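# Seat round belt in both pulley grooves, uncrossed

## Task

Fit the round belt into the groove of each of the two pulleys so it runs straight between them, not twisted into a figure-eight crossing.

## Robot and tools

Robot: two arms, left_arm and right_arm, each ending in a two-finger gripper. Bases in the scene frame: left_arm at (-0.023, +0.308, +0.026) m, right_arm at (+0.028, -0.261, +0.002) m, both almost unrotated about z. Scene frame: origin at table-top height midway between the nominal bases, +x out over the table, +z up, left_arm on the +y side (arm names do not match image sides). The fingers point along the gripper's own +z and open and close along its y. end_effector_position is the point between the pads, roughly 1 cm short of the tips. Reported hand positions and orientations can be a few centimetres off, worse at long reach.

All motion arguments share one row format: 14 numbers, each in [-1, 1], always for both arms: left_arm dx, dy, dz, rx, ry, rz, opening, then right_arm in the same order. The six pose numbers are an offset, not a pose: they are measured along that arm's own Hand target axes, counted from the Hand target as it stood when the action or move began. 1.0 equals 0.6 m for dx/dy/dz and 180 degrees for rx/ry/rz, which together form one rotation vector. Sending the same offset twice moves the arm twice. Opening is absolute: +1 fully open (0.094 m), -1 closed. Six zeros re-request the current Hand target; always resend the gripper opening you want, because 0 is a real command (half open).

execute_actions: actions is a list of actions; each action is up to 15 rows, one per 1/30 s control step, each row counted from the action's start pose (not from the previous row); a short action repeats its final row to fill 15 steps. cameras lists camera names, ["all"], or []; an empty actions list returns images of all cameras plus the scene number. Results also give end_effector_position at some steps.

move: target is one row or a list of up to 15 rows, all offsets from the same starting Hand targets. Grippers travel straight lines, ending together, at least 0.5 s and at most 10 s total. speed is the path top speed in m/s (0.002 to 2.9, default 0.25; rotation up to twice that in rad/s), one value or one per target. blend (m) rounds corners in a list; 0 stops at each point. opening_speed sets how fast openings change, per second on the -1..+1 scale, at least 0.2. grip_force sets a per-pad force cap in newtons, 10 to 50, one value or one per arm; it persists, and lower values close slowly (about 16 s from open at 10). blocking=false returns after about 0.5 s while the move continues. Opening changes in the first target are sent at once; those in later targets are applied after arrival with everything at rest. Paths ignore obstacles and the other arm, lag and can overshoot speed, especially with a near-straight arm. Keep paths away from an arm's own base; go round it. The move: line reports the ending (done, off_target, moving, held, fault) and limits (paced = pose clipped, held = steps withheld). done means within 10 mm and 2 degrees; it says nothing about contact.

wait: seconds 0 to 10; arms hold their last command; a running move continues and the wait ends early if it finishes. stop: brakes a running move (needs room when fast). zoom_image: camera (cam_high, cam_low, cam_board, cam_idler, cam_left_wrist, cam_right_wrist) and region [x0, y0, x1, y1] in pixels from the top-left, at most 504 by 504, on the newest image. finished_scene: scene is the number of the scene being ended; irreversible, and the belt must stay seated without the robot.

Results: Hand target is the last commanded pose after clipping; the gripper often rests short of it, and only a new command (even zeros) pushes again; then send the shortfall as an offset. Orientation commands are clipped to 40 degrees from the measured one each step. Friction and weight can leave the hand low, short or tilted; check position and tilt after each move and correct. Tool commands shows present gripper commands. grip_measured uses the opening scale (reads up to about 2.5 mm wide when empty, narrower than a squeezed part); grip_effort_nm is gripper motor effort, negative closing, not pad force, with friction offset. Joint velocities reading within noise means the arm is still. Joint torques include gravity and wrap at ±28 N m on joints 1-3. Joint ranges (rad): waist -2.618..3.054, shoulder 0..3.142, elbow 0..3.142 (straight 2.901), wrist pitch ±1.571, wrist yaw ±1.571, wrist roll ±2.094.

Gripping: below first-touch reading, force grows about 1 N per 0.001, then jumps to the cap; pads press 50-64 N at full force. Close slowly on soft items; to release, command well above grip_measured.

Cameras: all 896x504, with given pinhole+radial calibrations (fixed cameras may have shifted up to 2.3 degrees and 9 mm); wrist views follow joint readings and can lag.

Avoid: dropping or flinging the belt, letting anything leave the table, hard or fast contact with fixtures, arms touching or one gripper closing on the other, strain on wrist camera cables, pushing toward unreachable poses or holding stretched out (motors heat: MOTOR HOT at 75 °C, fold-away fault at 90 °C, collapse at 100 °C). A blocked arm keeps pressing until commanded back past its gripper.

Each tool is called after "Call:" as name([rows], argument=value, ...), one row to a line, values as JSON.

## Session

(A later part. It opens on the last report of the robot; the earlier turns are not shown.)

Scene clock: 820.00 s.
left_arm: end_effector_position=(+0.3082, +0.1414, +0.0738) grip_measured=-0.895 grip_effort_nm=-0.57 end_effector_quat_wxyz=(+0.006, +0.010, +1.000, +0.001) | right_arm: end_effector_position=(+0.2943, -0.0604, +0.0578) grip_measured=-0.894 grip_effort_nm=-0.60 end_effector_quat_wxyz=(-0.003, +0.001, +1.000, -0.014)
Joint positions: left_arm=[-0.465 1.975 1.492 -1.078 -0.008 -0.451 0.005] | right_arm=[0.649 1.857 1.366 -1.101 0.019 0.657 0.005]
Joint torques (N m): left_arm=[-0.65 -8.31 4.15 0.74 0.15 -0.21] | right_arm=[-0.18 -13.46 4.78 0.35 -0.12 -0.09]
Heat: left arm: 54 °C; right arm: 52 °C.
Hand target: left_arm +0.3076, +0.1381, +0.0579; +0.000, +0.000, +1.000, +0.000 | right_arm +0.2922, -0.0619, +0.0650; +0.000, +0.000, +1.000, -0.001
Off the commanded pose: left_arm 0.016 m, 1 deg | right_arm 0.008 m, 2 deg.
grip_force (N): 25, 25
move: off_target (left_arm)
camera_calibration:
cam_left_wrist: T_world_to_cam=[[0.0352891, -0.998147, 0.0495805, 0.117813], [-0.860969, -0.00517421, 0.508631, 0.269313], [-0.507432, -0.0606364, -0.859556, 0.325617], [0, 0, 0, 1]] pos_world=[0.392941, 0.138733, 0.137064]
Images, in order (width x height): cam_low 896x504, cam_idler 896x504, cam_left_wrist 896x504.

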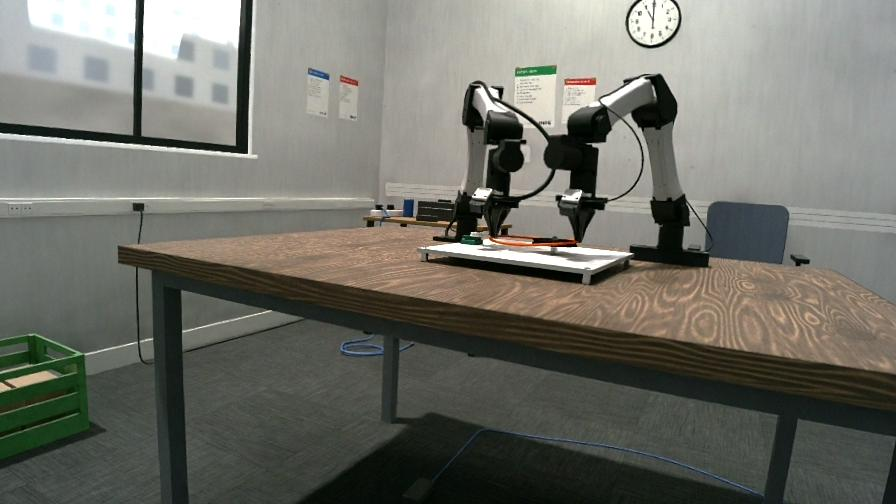

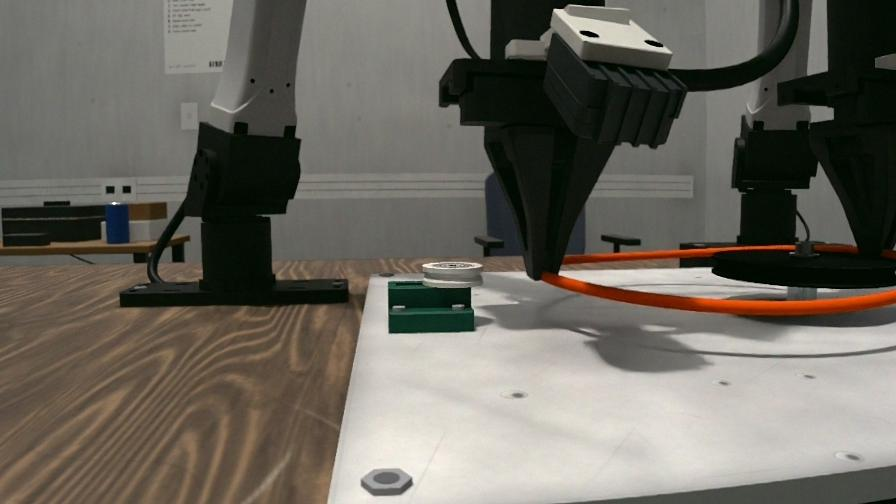

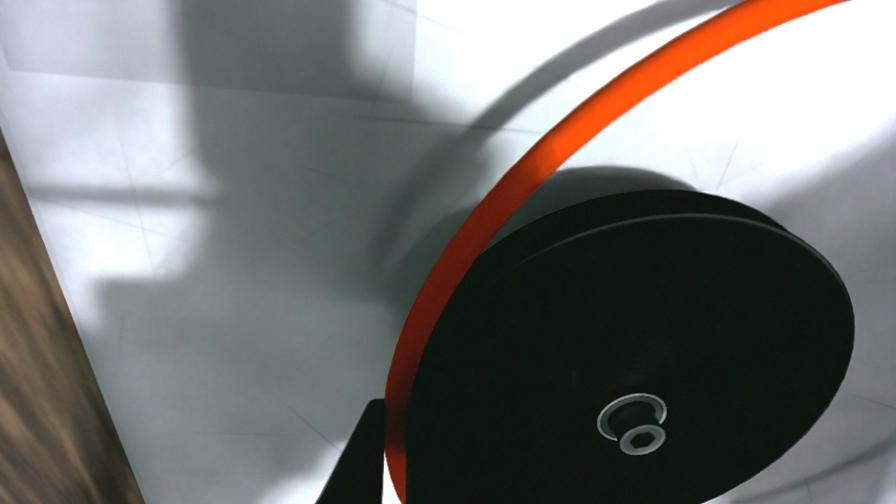

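Call:
move([
  [0,0.0,-0.04,0,0,0,-0.97,0,0,0,0,0,0,-0.97],
  [0.007,0.0192,-0.04,0,0,0,-0.97,0,0,0,0,0,0,-0.97],
  [0.007,0.0192,0.0,0,0,0,-0.97,0,0,0,0,0,0,-0.97],
], speed=0.05, cameras=["cam_low","cam_idler","cam_left_wrist"])

Call:
zoom_image(camera="cam_low", region=[490, 225, 600, 265])

Call:
zoom_image(camera="cam_idler", region=[700, 220, 896, 340])

Scene clock: 834.17 s.
left_arm: end_effector_position=(+0.2998, +0.1507, +0.0602) grip_measured=-0.895 grip_effort_nm=-0.58 end_effector_quat_wxyz=(-0.008, +0.003, +1.000, +0.007) | right_arm: end_effector_position=(+0.2943, -0.0604, +0.0578) grip_measured=-0.894 grip_effort_nm=-0.60 end_effector_quat_wxyz=(-0.003, +0.001, +1.000, -0.014)
Joint positions: left_arm=[-0.451 1.975 1.436 -1.053 -0.006 -0.451 0.005] | right_arm=[0.649 1.857 1.366 -1.101 0.019 0.657 0.005]
Joint torques (N m): left_arm=[0.01 -10.62 4.94 0.64 0.11 0.07] | right_arm=[-0.17 -13.48 4.78 0.35 -0.12 -0.09]
Heat: left arm: 54 °C; right arm: 52 °C.
Hand target: left_arm +0.3034, +0.1496, +0.0579; +0.000, +0.000, +1.000, +0.000 | right_arm +0.2922, -0.0619, +0.0650; +0.000, +0.000, +1.000, -0.001
Off the commanded pose: left_arm 0.004 m, 1 deg | right_arm 0.008 m, 2 deg.
grip_force (N): 25, 25
move: done
camera_calibration:
cam_left_wrist: T_world_to_cam=[[0.0498654, -0.99812, 0.0356338, 0.124576], [-0.845736, -0.0232204, 0.533096, 0.265841], [-0.531266, -0.0567198, -0.845304, 0.316022], [0, 0, 0, 1]] pos_world=[0.386512, 0.14844, 0.120976]
Images, in order (width x height): cam_low 896x504, cam_idler 896x504, cam_left_wrist 896x504.

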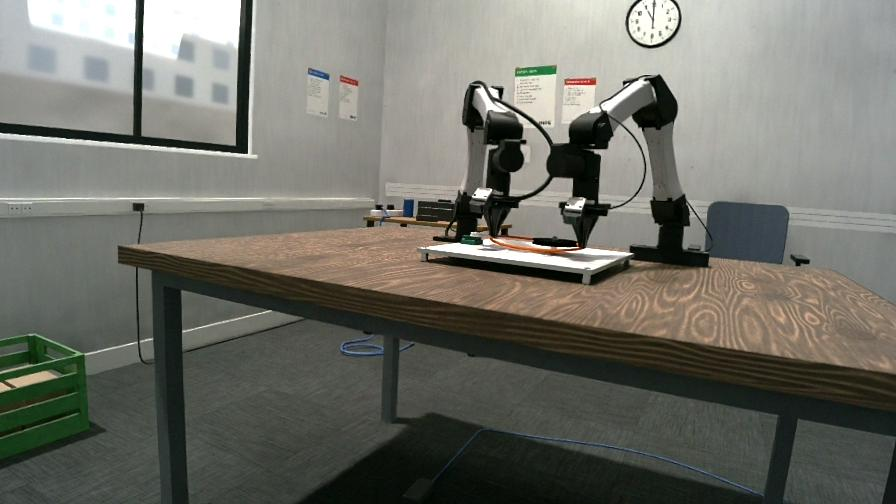

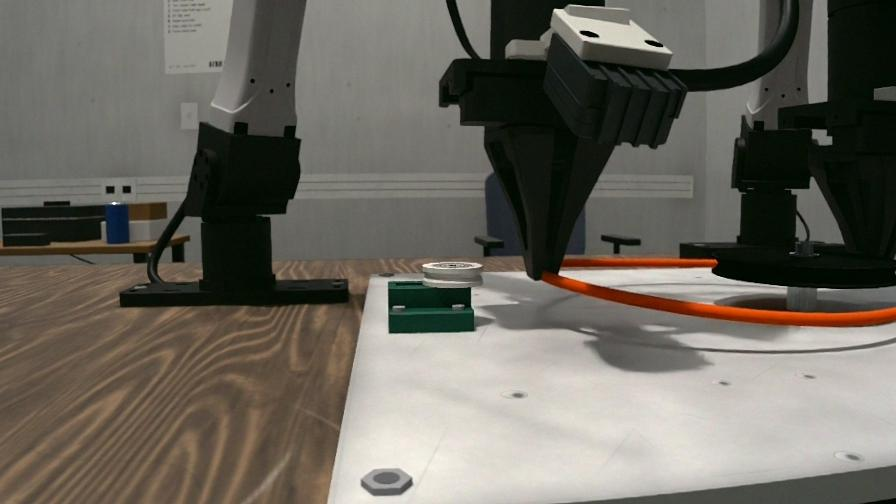

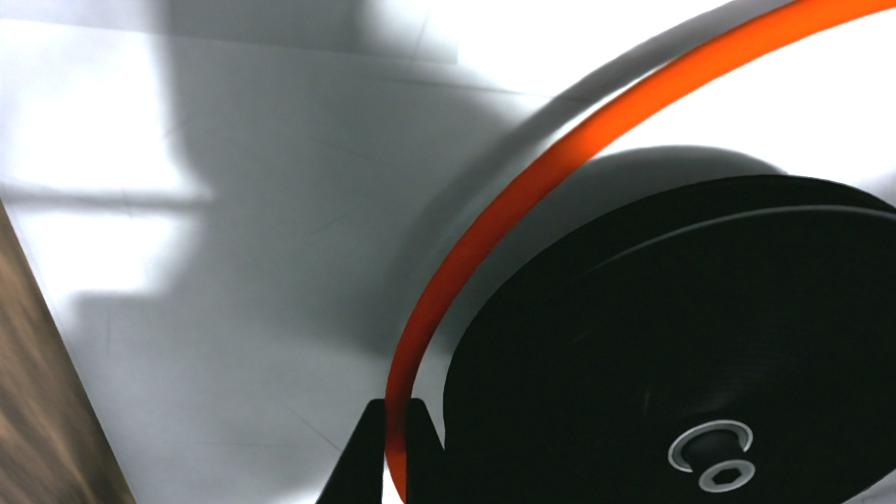

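Scaled by 4.582 from the camera's 896x504 image, which has a finer 1280x720 frame.

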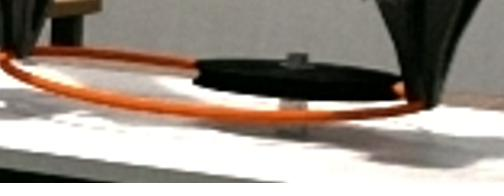

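Scaled by 2.571 from the camera's 896x504 image, which has a finer 1280x720 frame.

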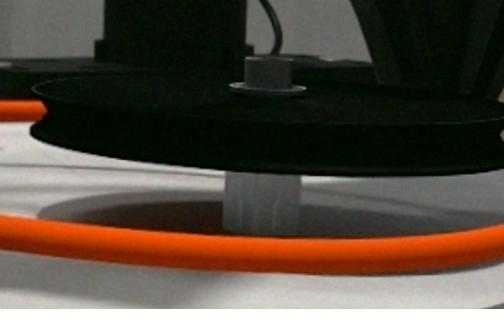

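Call:
move(target=[0,0,-0.018,0,0,0,-0.97,0,0,0,0,0,0,-0.97], speed=0.03, cameras=[])

Scene clock: 845.50 s.
left_arm: end_effector_position=(+0.2998, +0.1507, +0.0602) grip_measured=-0.895 grip_effort_nm=-0.58 end_effector_quat_wxyz=(-0.008, +0.003, +1.000, +0.007) | right_arm: end_effector_position=(+0.2943, -0.0604, +0.0578) grip_measured=-0.894 grip_effort_nm=-0.60 end_effector_quat_wxyz=(-0.003, +0.001, +1.000, -0.014)
Joint positions: left_arm=[-0.451 1.975 1.436 -1.053 -0.006 -0.451 0.005] | right_arm=[0.649 1.857 1.366 -1.101 0.019 0.657 0.005]
Joint torques (N m): left_arm=[-0.03 -11.78 7.19 0.2 0.15 0.09] | right_arm=[-0.17 -13.48 4.78 0.36 -0.12 -0.09]
Heat: left arm: 56 °C; right arm: 52 °C.
Hand target: left_arm +0.3034, +0.1496, +0.0687; +0.000, +0.000, +1.000, +0.000 | right_arm +0.2922, -0.0619, +0.0650; +0.000, +0.000, +1.000, -0.001
Off the commanded pose: left_arm 0.009 m, 1 deg | right_arm 0.008 m, 2 deg.
grip_force (N): 25, 25
move: done
No camera images: "cameras" was empty.

Call:
move(target=[0,0,-0.01,0,0,0,-0.97,0,0,0,0,0,0,-0.97], speed=0.03, cameras=[])

Scene clock: 853.27 s.
left_arm: end_effector_position=(+0.2992, +0.1511, +0.0602) grip_measured=-0.895 grip_effort_nm=-0.58 end_effector_quat_wxyz=(-0.010, +0.003, +1.000, +0.008) | right_arm: end_effector_position=(+0.2943, -0.0604, +0.0578) grip_measured=-0.894 grip_effort_nm=-0.60 end_effector_quat_wxyz=(-0.003, +0.001, +1.000, -0.014)
Joint positions: left_arm=[-0.451 1.975 1.436 -1.056 -0.006 -0.451 0.005] | right_arm=[0.649 1.857 1.366 -1.101 0.019 0.657 0.005]
Joint torques (N m): left_arm=[-0.05 -12.45 8.23 0.02 0.15 0.05] | right_arm=[-0.18 -13.48 4.78 0.35 -0.12 -0.09]
Heat: left arm: 57 °C; right arm: 52 °C.
Hand target: left_arm +0.3034, +0.1496, +0.0747; +0.000, +0.000, +1.000, +0.000 | right_arm +0.2922, -0.0619, +0.0650; +0.000, +0.000, +1.000, -0.001
Off the commanded pose: left_arm 0.015 m, 2 deg | right_arm 0.008 m, 2 deg.
grip_force (N): 25, 25
move: off_target (left_arm)
No camera images: "cameras" was empty.

Call:
move(target=[0,0,-0.015,0,0,0,-0.97,0,0,0,0,0,0,-0.97], speed=0.03, cameras=[])

Scene clock: 858.73 s.
left_arm: end_effector_position=(+0.2993, +0.1510, +0.0664) grip_measured=-0.895 grip_effort_nm=-0.57 end_effector_quat_wxyz=(-0.013, +0.003, +1.000, +0.010) | right_arm: end_effector_position=(+0.2943, -0.0604, +0.0578) grip_measured=-0.894 grip_effort_nm=-0.60 end_effector_quat_wxyz=(-0.003, +0.001, +1.000, -0.014)
Joint positions: left_arm=[-0.451 1.975 1.462 -1.089 -0.006 -0.451 0.005] | right_arm=[0.649 1.857 1.366 -1.101 0.019 0.657 0.005]
Joint torques (N m): left_arm=[-0.01 -13.11 8.2 0.05 0.11 0.09] | right_arm=[-0.17 -13.48 4.78 0.35 -0.12 -0.09]
Heat: left arm: 59 °C; right arm: 52 °C.
Hand target: left_arm +0.3033, +0.1496, +0.0837; +0.000, +0.000, +1.000, +0.000 | right_arm +0.2922, -0.0619, +0.0650; +0.000, +0.000, +1.000, -0.001
Off the commanded pose: left_arm 0.018 m, 2 deg | right_arm 0.008 m, 2 deg.
grip_force (N): 25, 25
move: off_target (left_arm)
No camera images: "cameras" was empty.

Call:
move(target=[0,0,-0.005,0,0,0,-0.97,0,0,-0.025,0,0,0,-0.97], speed=0.03, cameras=["cam_low","cam_right_wrist","cam_idler","cam_high"])

Call:
zoom_image(camera="cam_low", region=[490, 225, 600, 265])

Scene clock: 882.23 s.
left_arm: end_effector_position=(+0.2991, +0.1511, +0.0686) grip_measured=-0.895 grip_effort_nm=-0.58 end_effector_quat_wxyz=(-0.014, +0.003, +1.000, +0.010) | right_arm: end_effector_position=(+0.2895, -0.0641, +0.0623) grip_measured=-0.894 grip_effort_nm=-0.60 end_effector_quat_wxyz=(-0.008, +0.001, +1.000, -0.018)
Joint positions: left_arm=[-0.451 1.975 1.47 -1.101 -0.006 -0.451 0.005] | right_arm=[0.649 1.843 1.366 -1.128 0.019 0.657 0.005]
Joint torques (N m): left_arm=[-0.16 -13.52 8.18 -0.03 0.09 0.07] | right_arm=[-0.17 -13.27 8.53 0.04 -0.12 -0.09]
Heat: left arm: 64 °C; right arm: 52 °C.
Hand target: left_arm +0.3033, +0.1496, +0.0867; +0.000, +0.000, +1.000, +0.000 | right_arm +0.2922, -0.0619, +0.0800; +0.000, +0.000, +1.000, -0.001
Off the commanded pose: left_arm 0.019 m, 2 deg | right_arm 0.018 m, 2 deg.
grip_force (N): 25, 25
move: off_target (left_arm, right_arm)
camera_calibration:
cam_right_wrist: T_world_to_cam=[[0.0464429, -0.995385, 0.08397, -0.0912094], [-0.829711, 0.00837057, 0.55813, 0.241389], [-0.556257, -0.0955921, -0.825494, 0.311619], [0, 0, 0, 1]] pos_world=[0.377859, -0.0630207, 0.130172]
Images, in order (width x height): cam_high 896x504, cam_low 896x504, cam_idler 896x504, cam_right_wrist 896x504.

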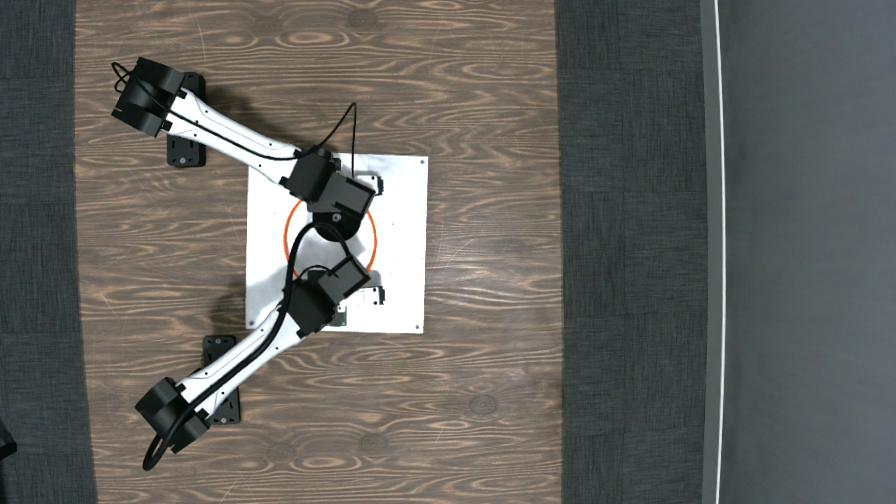

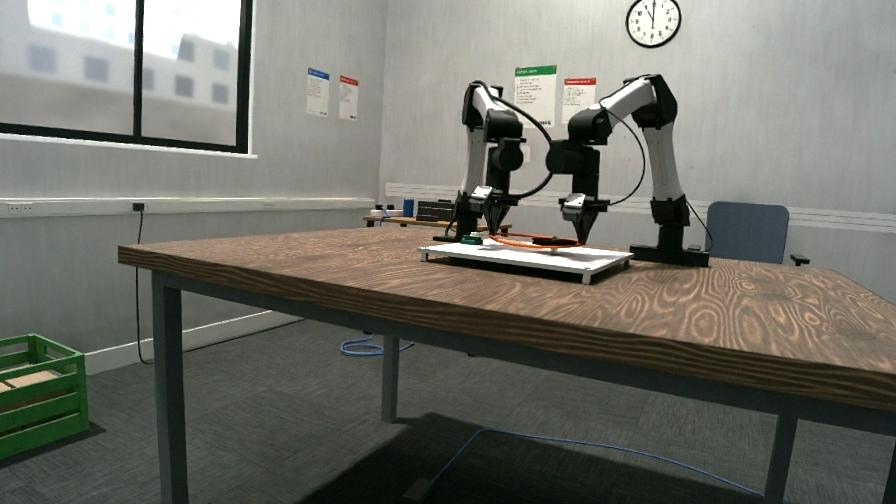

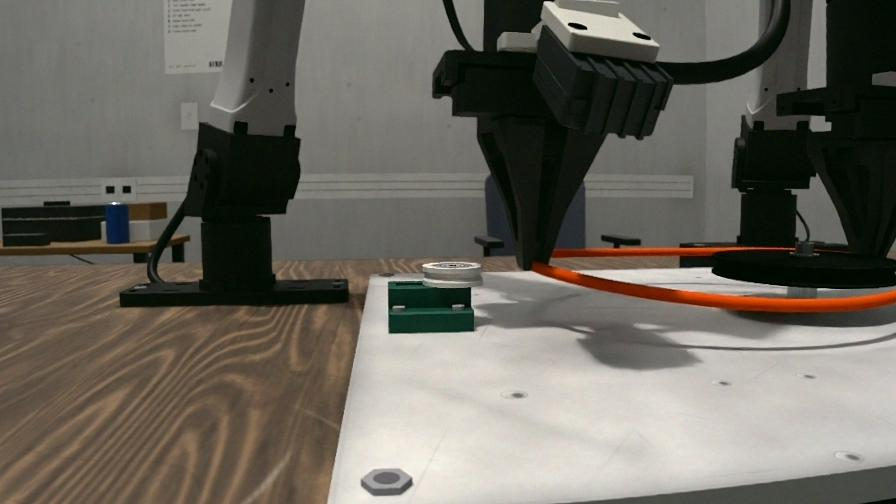

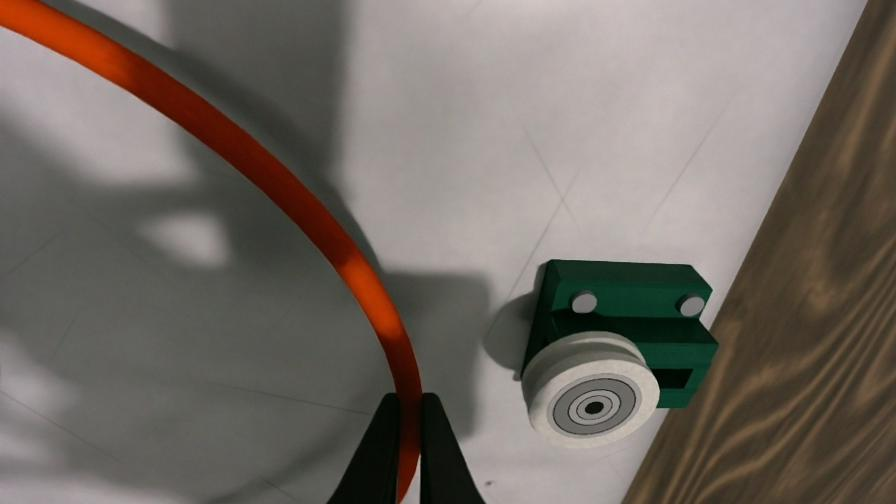

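Scaled by 4.582 from the camera's 896x504 image, which has a finer 1280x720 frame.

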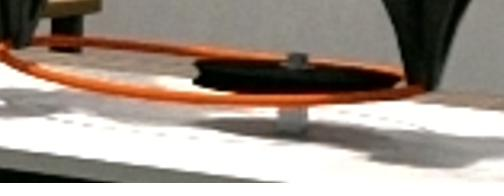

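Call:
move([
  [0,0,0,0,0,0,-0.97,0,0,-0.0217,0,0,0,-0.97],
  [0,0,0,0,0,0,-0.97,0,-0.06,-0.0217,0,0,0,-0.97],
], speed=0.04, cameras=["cam_low","cam_right_wrist","cam_idler","cam_high","cam_left_wrist"])

Call:
zoom_image(camera="cam_low", region=[490, 225, 600, 265])

Scene clock: 897.87 s.
left_arm: end_effector_position=(+0.2987, +0.1504, +0.0686) grip_measured=-0.895 grip_effort_nm=-0.58 end_effector_quat_wxyz=(-0.015, +0.003, +1.000, +0.008) | right_arm: end_effector_position=(+0.2977, -0.0919, +0.0873) grip_measured=-0.894 grip_effort_nm=-0.60 end_effector_quat_wxyz=(+0.002, +0.000, +1.000, -0.004)
Joint positions: left_arm=[-0.451 1.975 1.47 -1.101 -0.002 -0.451 0.005] | right_arm=[0.559 1.76 1.364 -1.176 0.009 0.565 0.005]
Joint torques (N m): left_arm=[0.14 -13.27 7.99 -0.03 0.13 0.06] | right_arm=[-0.38 -12.37 4.81 0.25 -0.06 -0.09]
Heat: left arm: 66 °C; right arm: 53 °C.
Hand target: left_arm +0.3033, +0.1496, +0.0867; +0.000, +0.000, +1.000, +0.000 | right_arm +0.2922, -0.0979, +0.0930; +0.000, +0.001, +1.000, -0.001
Off the commanded pose: left_arm 0.019 m, 2 deg | right_arm 0.010 m, 0 deg.
grip_force (N): 25, 25
move: off_target (left_arm)
camera_calibration:
cam_left_wrist: T_world_to_cam=[[0.0504452, -0.998174, 0.0332261, 0.12393], [-0.838275, -0.0242327, 0.544708, 0.257509], [-0.542908, -0.0553305, -0.837967, 0.325268], [0, 0, 0, 1]] pos_world=[0.386203, 0.147941, 0.128179]
cam_right_wrist: T_world_to_cam=[[0.0467707, -0.997258, 0.0573482, -0.119318], [-0.841072, -0.00834312, 0.540859, 0.237781], [-0.538897, -0.0735303, -0.839156, 0.332294], [0, 0, 0, 1]] pos_world=[0.384644, -0.0925737, 0.157083]
Images, in order (width x height): cam_high 896x504, cam_low 896x504, cam_idler 896x504, cam_left_wrist 896x504, cam_right_wrist 896x504.

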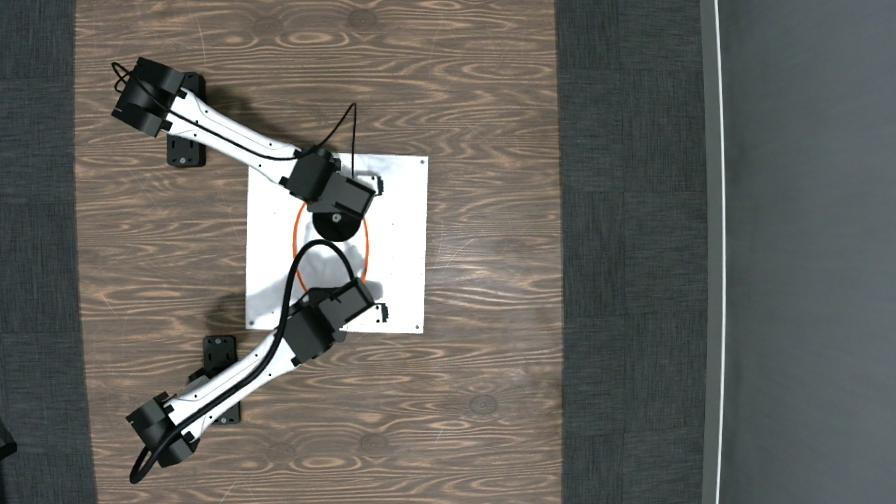

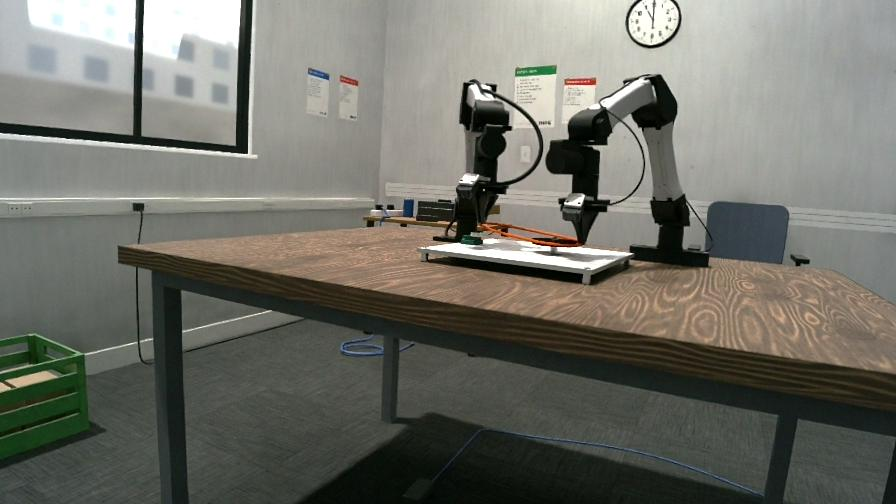

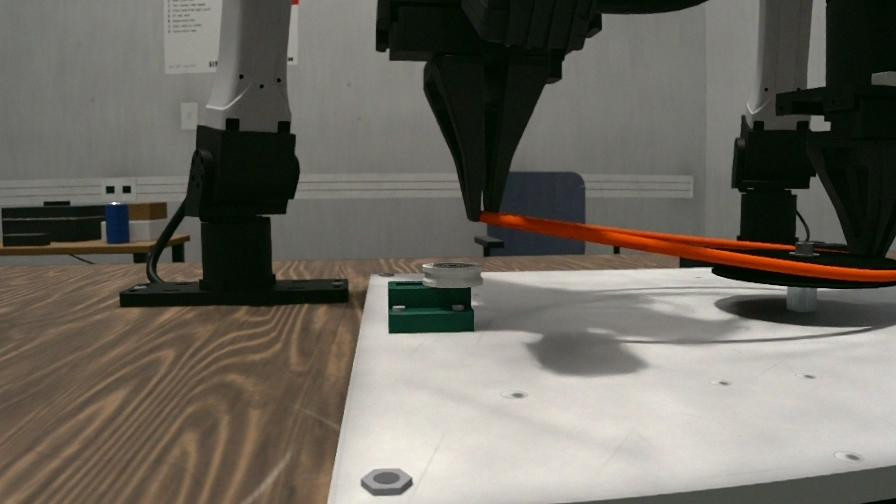

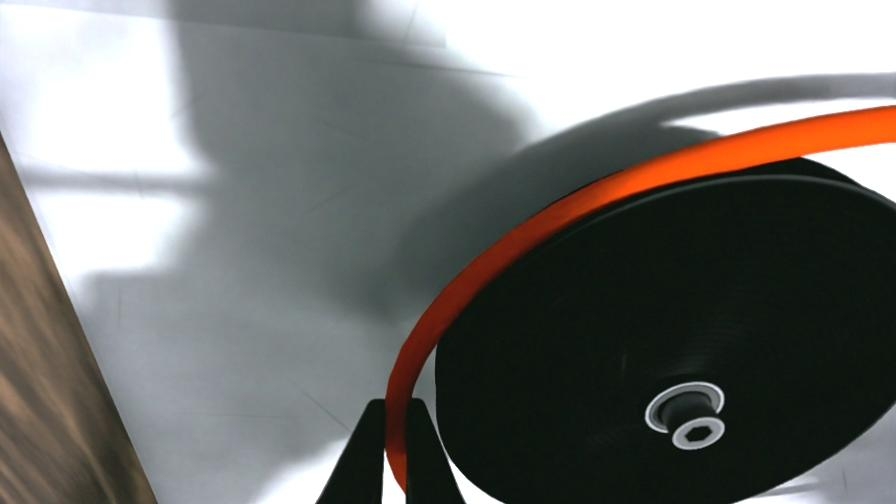

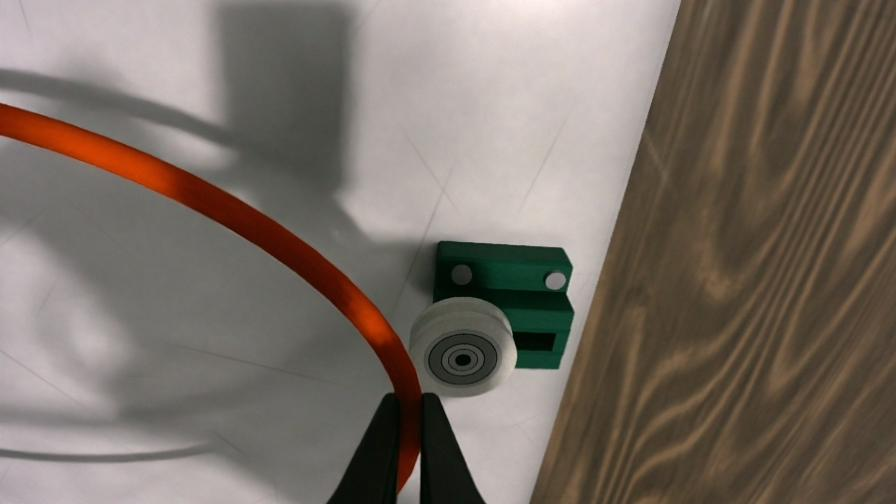

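Scaled by 4.582 from the camera's 896x504 image, which has a finer 1280x720 frame.

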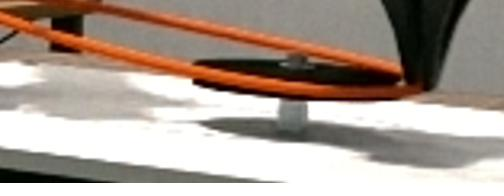

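Call:
move(target=[0,0,0.01,0,0,0,-0.97,0.01,-0.0685,0,0,0,0,-0.97], speed=0.04, cameras=["cam_low","cam_right_wrist","cam_idler","cam_high","cam_left_wrist"])

Call:
zoom_image(camera="cam_low", region=[490, 225, 600, 265])

Scene clock: 910.73 s.
left_arm: end_effector_position=(+0.3064, +0.1463, +0.0685) grip_measured=-0.895 grip_effort_nm=-0.57 end_effector_quat_wxyz=(+0.000, +0.003, +1.000, +0.000) | right_arm: end_effector_position=(+0.2951, -0.1187, +0.0896) grip_measured=-0.894 grip_effort_nm=-0.60 end_effector_quat_wxyz=(+0.008, -0.010, +1.000, +0.023)
Joint positions: left_arm=[-0.451 1.975 1.47 -1.066 0 -0.451 0.005] | right_arm=[0.464 1.667 1.265 -1.135 -0.034 0.451 0.005]
Joint torques (N m): left_arm=[0.28 -13.16 7.02 0.01 0.11 0.05] | right_arm=[-1.52 -11.38 4.49 0.13 0.35 -0.07]
Heat: left arm: 68 °C; right arm: 53 °C.
Hand target: left_arm +0.3033, +0.1496, +0.0807; +0.000, +0.000, +1.000, +0.000 | right_arm +0.2861, -0.1390, +0.0930; +0.000, +0.001, +1.000, -0.001
Off the commanded pose: left_arm 0.013 m, 0 deg | right_arm 0.022 m, 3 deg.
grip_force (N): 25, 25
move: off_target (left_arm, right_arm)
camera_calibration:
cam_left_wrist: T_world_to_cam=[[0.0492322, -0.997447, 0.0517194, 0.118497], [-0.854714, -0.0152826, 0.518874, 0.269433], [-0.516759, -0.0697506, -0.853285, 0.324268], [0, 0, 0, 1]] pos_world=[0.392022, 0.14493, 0.130762]
cam_right_wrist: T_world_to_cam=[[0.0655772, -0.997839, 0.00423011, -0.14688], [-0.846833, -0.0534099, 0.529171, 0.231588], [-0.527801, -0.0382838, -0.848505, 0.332583], [0, 0, 0, 1]] pos_world=[0.381286, -0.121461, 0.160269]
Images, in order (width x height): cam_high 896x504, cam_low 896x504, cam_idler 896x504, cam_left_wrist 896x504, cam_right_wrist 896x504.

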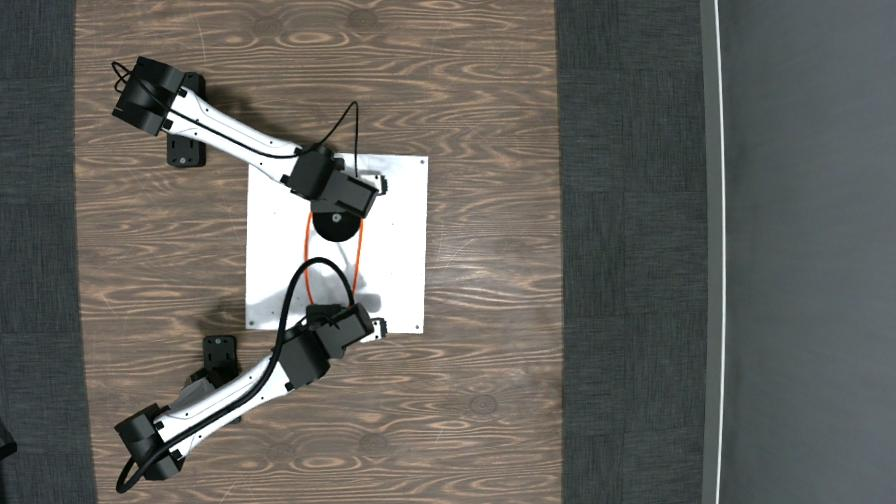

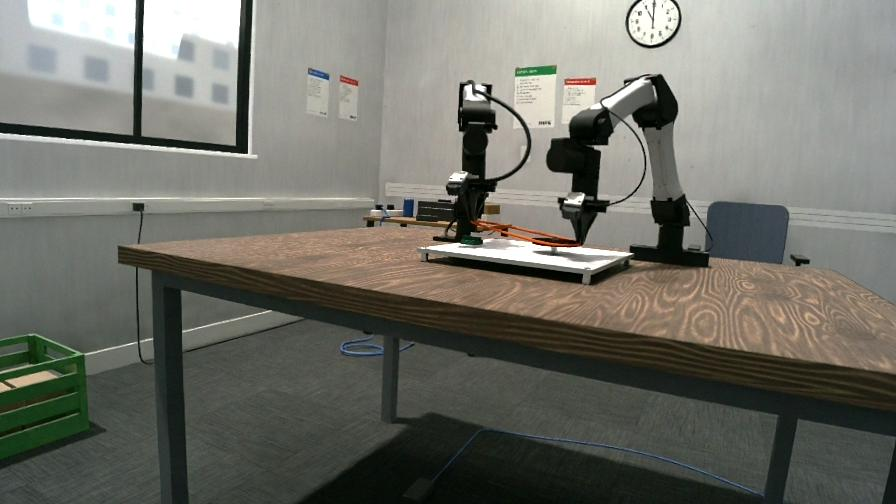

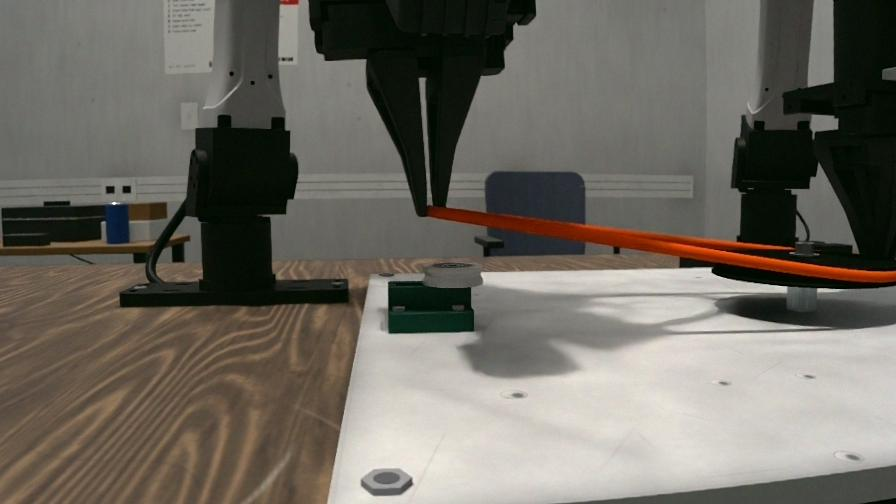

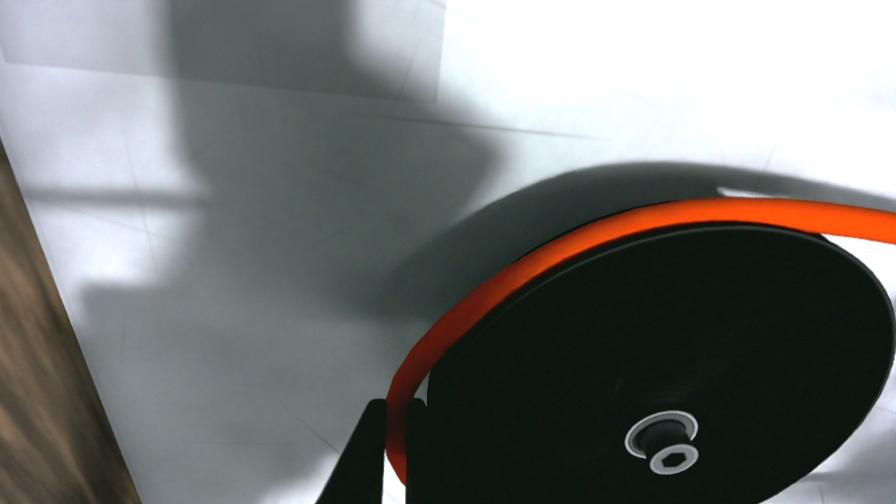

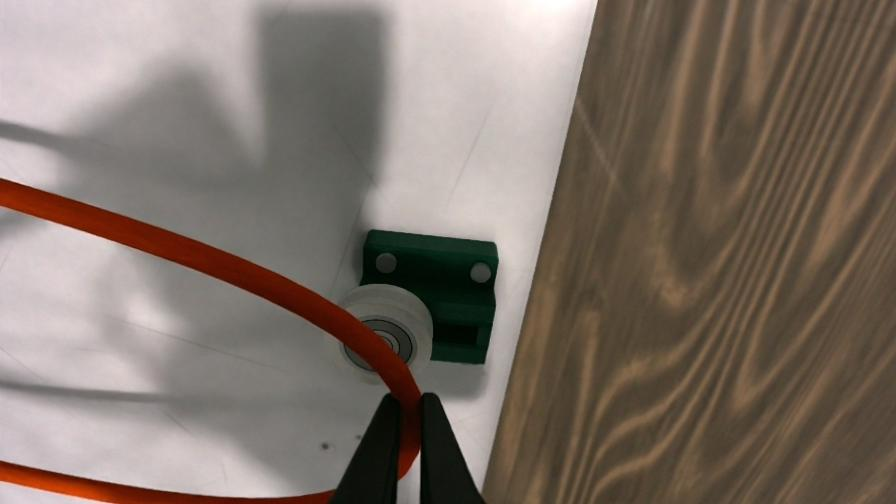

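Scaled by 4.582 from the camera's 896x504 image, which has a finer 1280x720 frame.

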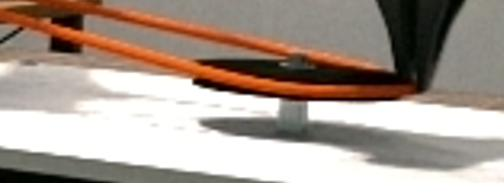

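Call:
move(target=[0,0,0.005,0,0,0,-0.97,0,-0.003,0.042,0,0,0,-0.97], speed=0.04, cameras=["cam_low","cam_right_wrist","cam_idler","cam_left_wrist"])

Call:
zoom_image(camera="cam_low", region=[490, 225, 600, 265])

Scene clock: 919.47 s.
left_arm: end_effector_position=(+0.3071, +0.1460, +0.0685) grip_measured=-0.896 grip_effort_nm=-0.57 end_effector_quat_wxyz=(+0.002, +0.003, +1.000, -0.001) | right_arm: end_effector_position=(+0.2950, -0.1206, +0.0691) grip_measured=-0.894 grip_effort_nm=-0.60 end_effector_quat_wxyz=(+0.014, -0.010, +1.000, +0.026)
Joint positions: left_arm=[-0.451 1.975 1.47 -1.063 0 -0.451 0.005] | right_arm=[0.457 1.667 1.181 -1.038 -0.035 0.445 0.005]
Joint torques (N m): left_arm=[0.03 -12.66 6.34 0.15 0.07 0.09] | right_arm=[-1.47 -9.76 4.41 0.2 0.37 -0.06]
Heat: left arm: 68 °C; right arm: 52 °C.
Hand target: left_arm +0.3033, +0.1496, +0.0777; +0.000, +0.000, +1.000, +0.000 | right_arm +0.2861, -0.1408, +0.0679; +0.000, +0.001, +1.000, -0.001
Off the commanded pose: left_arm 0.011 m, 0 deg | right_arm 0.022 m, 4 deg.
grip_force (N): 25, 25
move: off_target (left_arm, right_arm)
camera_calibration:
cam_left_wrist: T_world_to_cam=[[0.0490505, -0.997381, 0.0531562, 0.11803], [-0.856162, -0.0145781, 0.516502, 0.270479], [-0.514375, -0.070845, -0.854634, 0.32416], [0, 0, 0, 1]] pos_world=[0.392524, 0.144629, 0.131061]
cam_right_wrist: T_world_to_cam=[[0.0653067, -0.997863, -0.0021239, -0.148281], [-0.852768, -0.0569158, 0.519179, 0.244269], [-0.51819, -0.0320947, -0.854663, 0.313465], [0, 0, 0, 1]] pos_world=[0.380423, -0.124, 0.140773]
Images, in order (width x height): cam_low 896x504, cam_idler 896x504, cam_left_wrist 896x504, cam_right_wrist 896x504.

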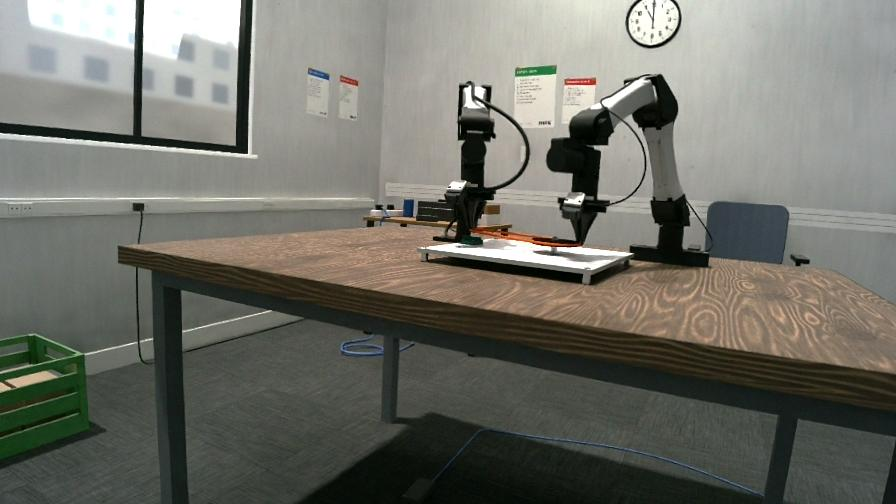

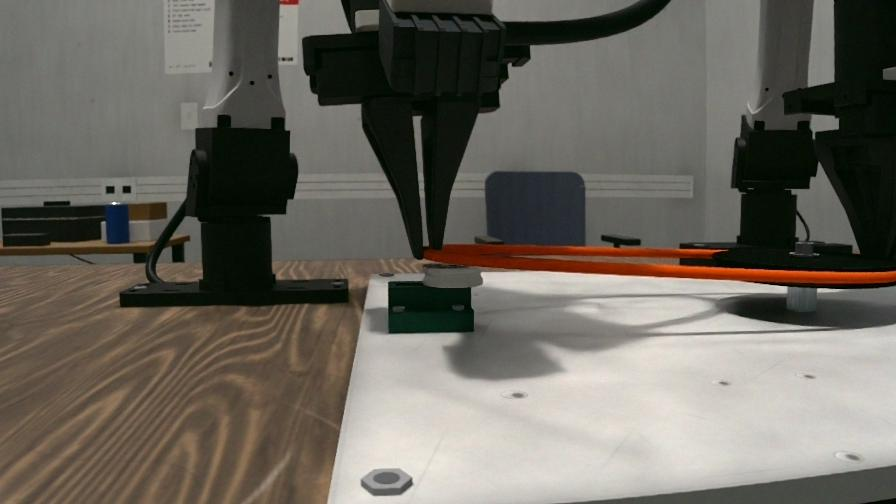

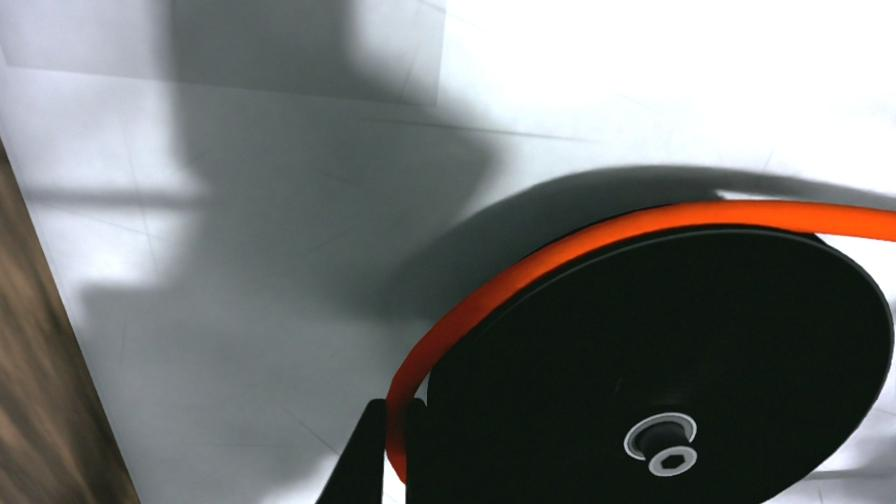

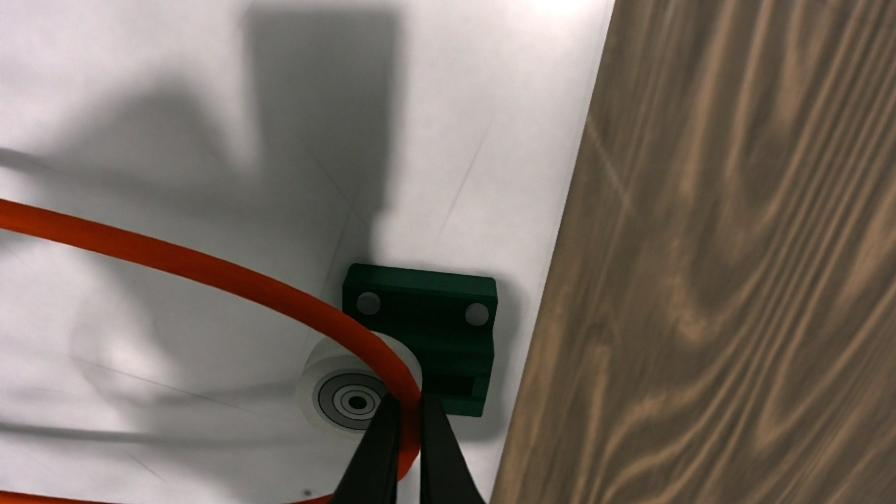

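Scaled by 4.582 from the camera's 896x504 image, which has a finer 1280x720 frame.

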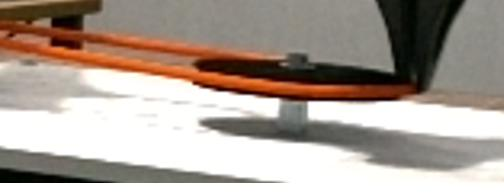

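Call:
zoom_image(camera="cam_idler", region=[640, 200, 896, 320])

Call:
zoom_image(camera="cam_left_wrist", region=[360, 180, 896, 504])

Call:
zoom_image(camera="cam_low", region=[520, 225, 600, 255])

Scaled by 1.969 from the camera's 896x504 image, which has a finer 1280x720 frame.

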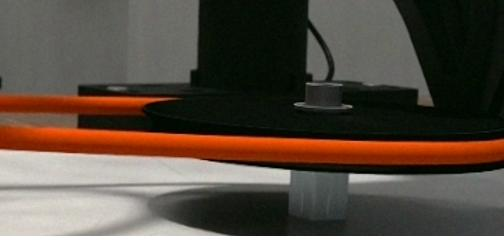

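Region (360, 180, 896, 504) is 536x324 pixels. A region can be at most 504 by 504 pixels.

Scaled by 6.300 from the camera's 896x504 image, which has a finer 1280x720 frame.

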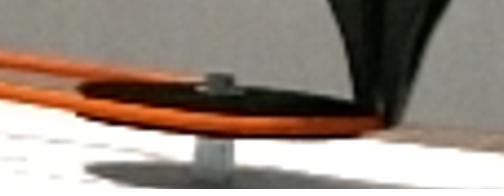

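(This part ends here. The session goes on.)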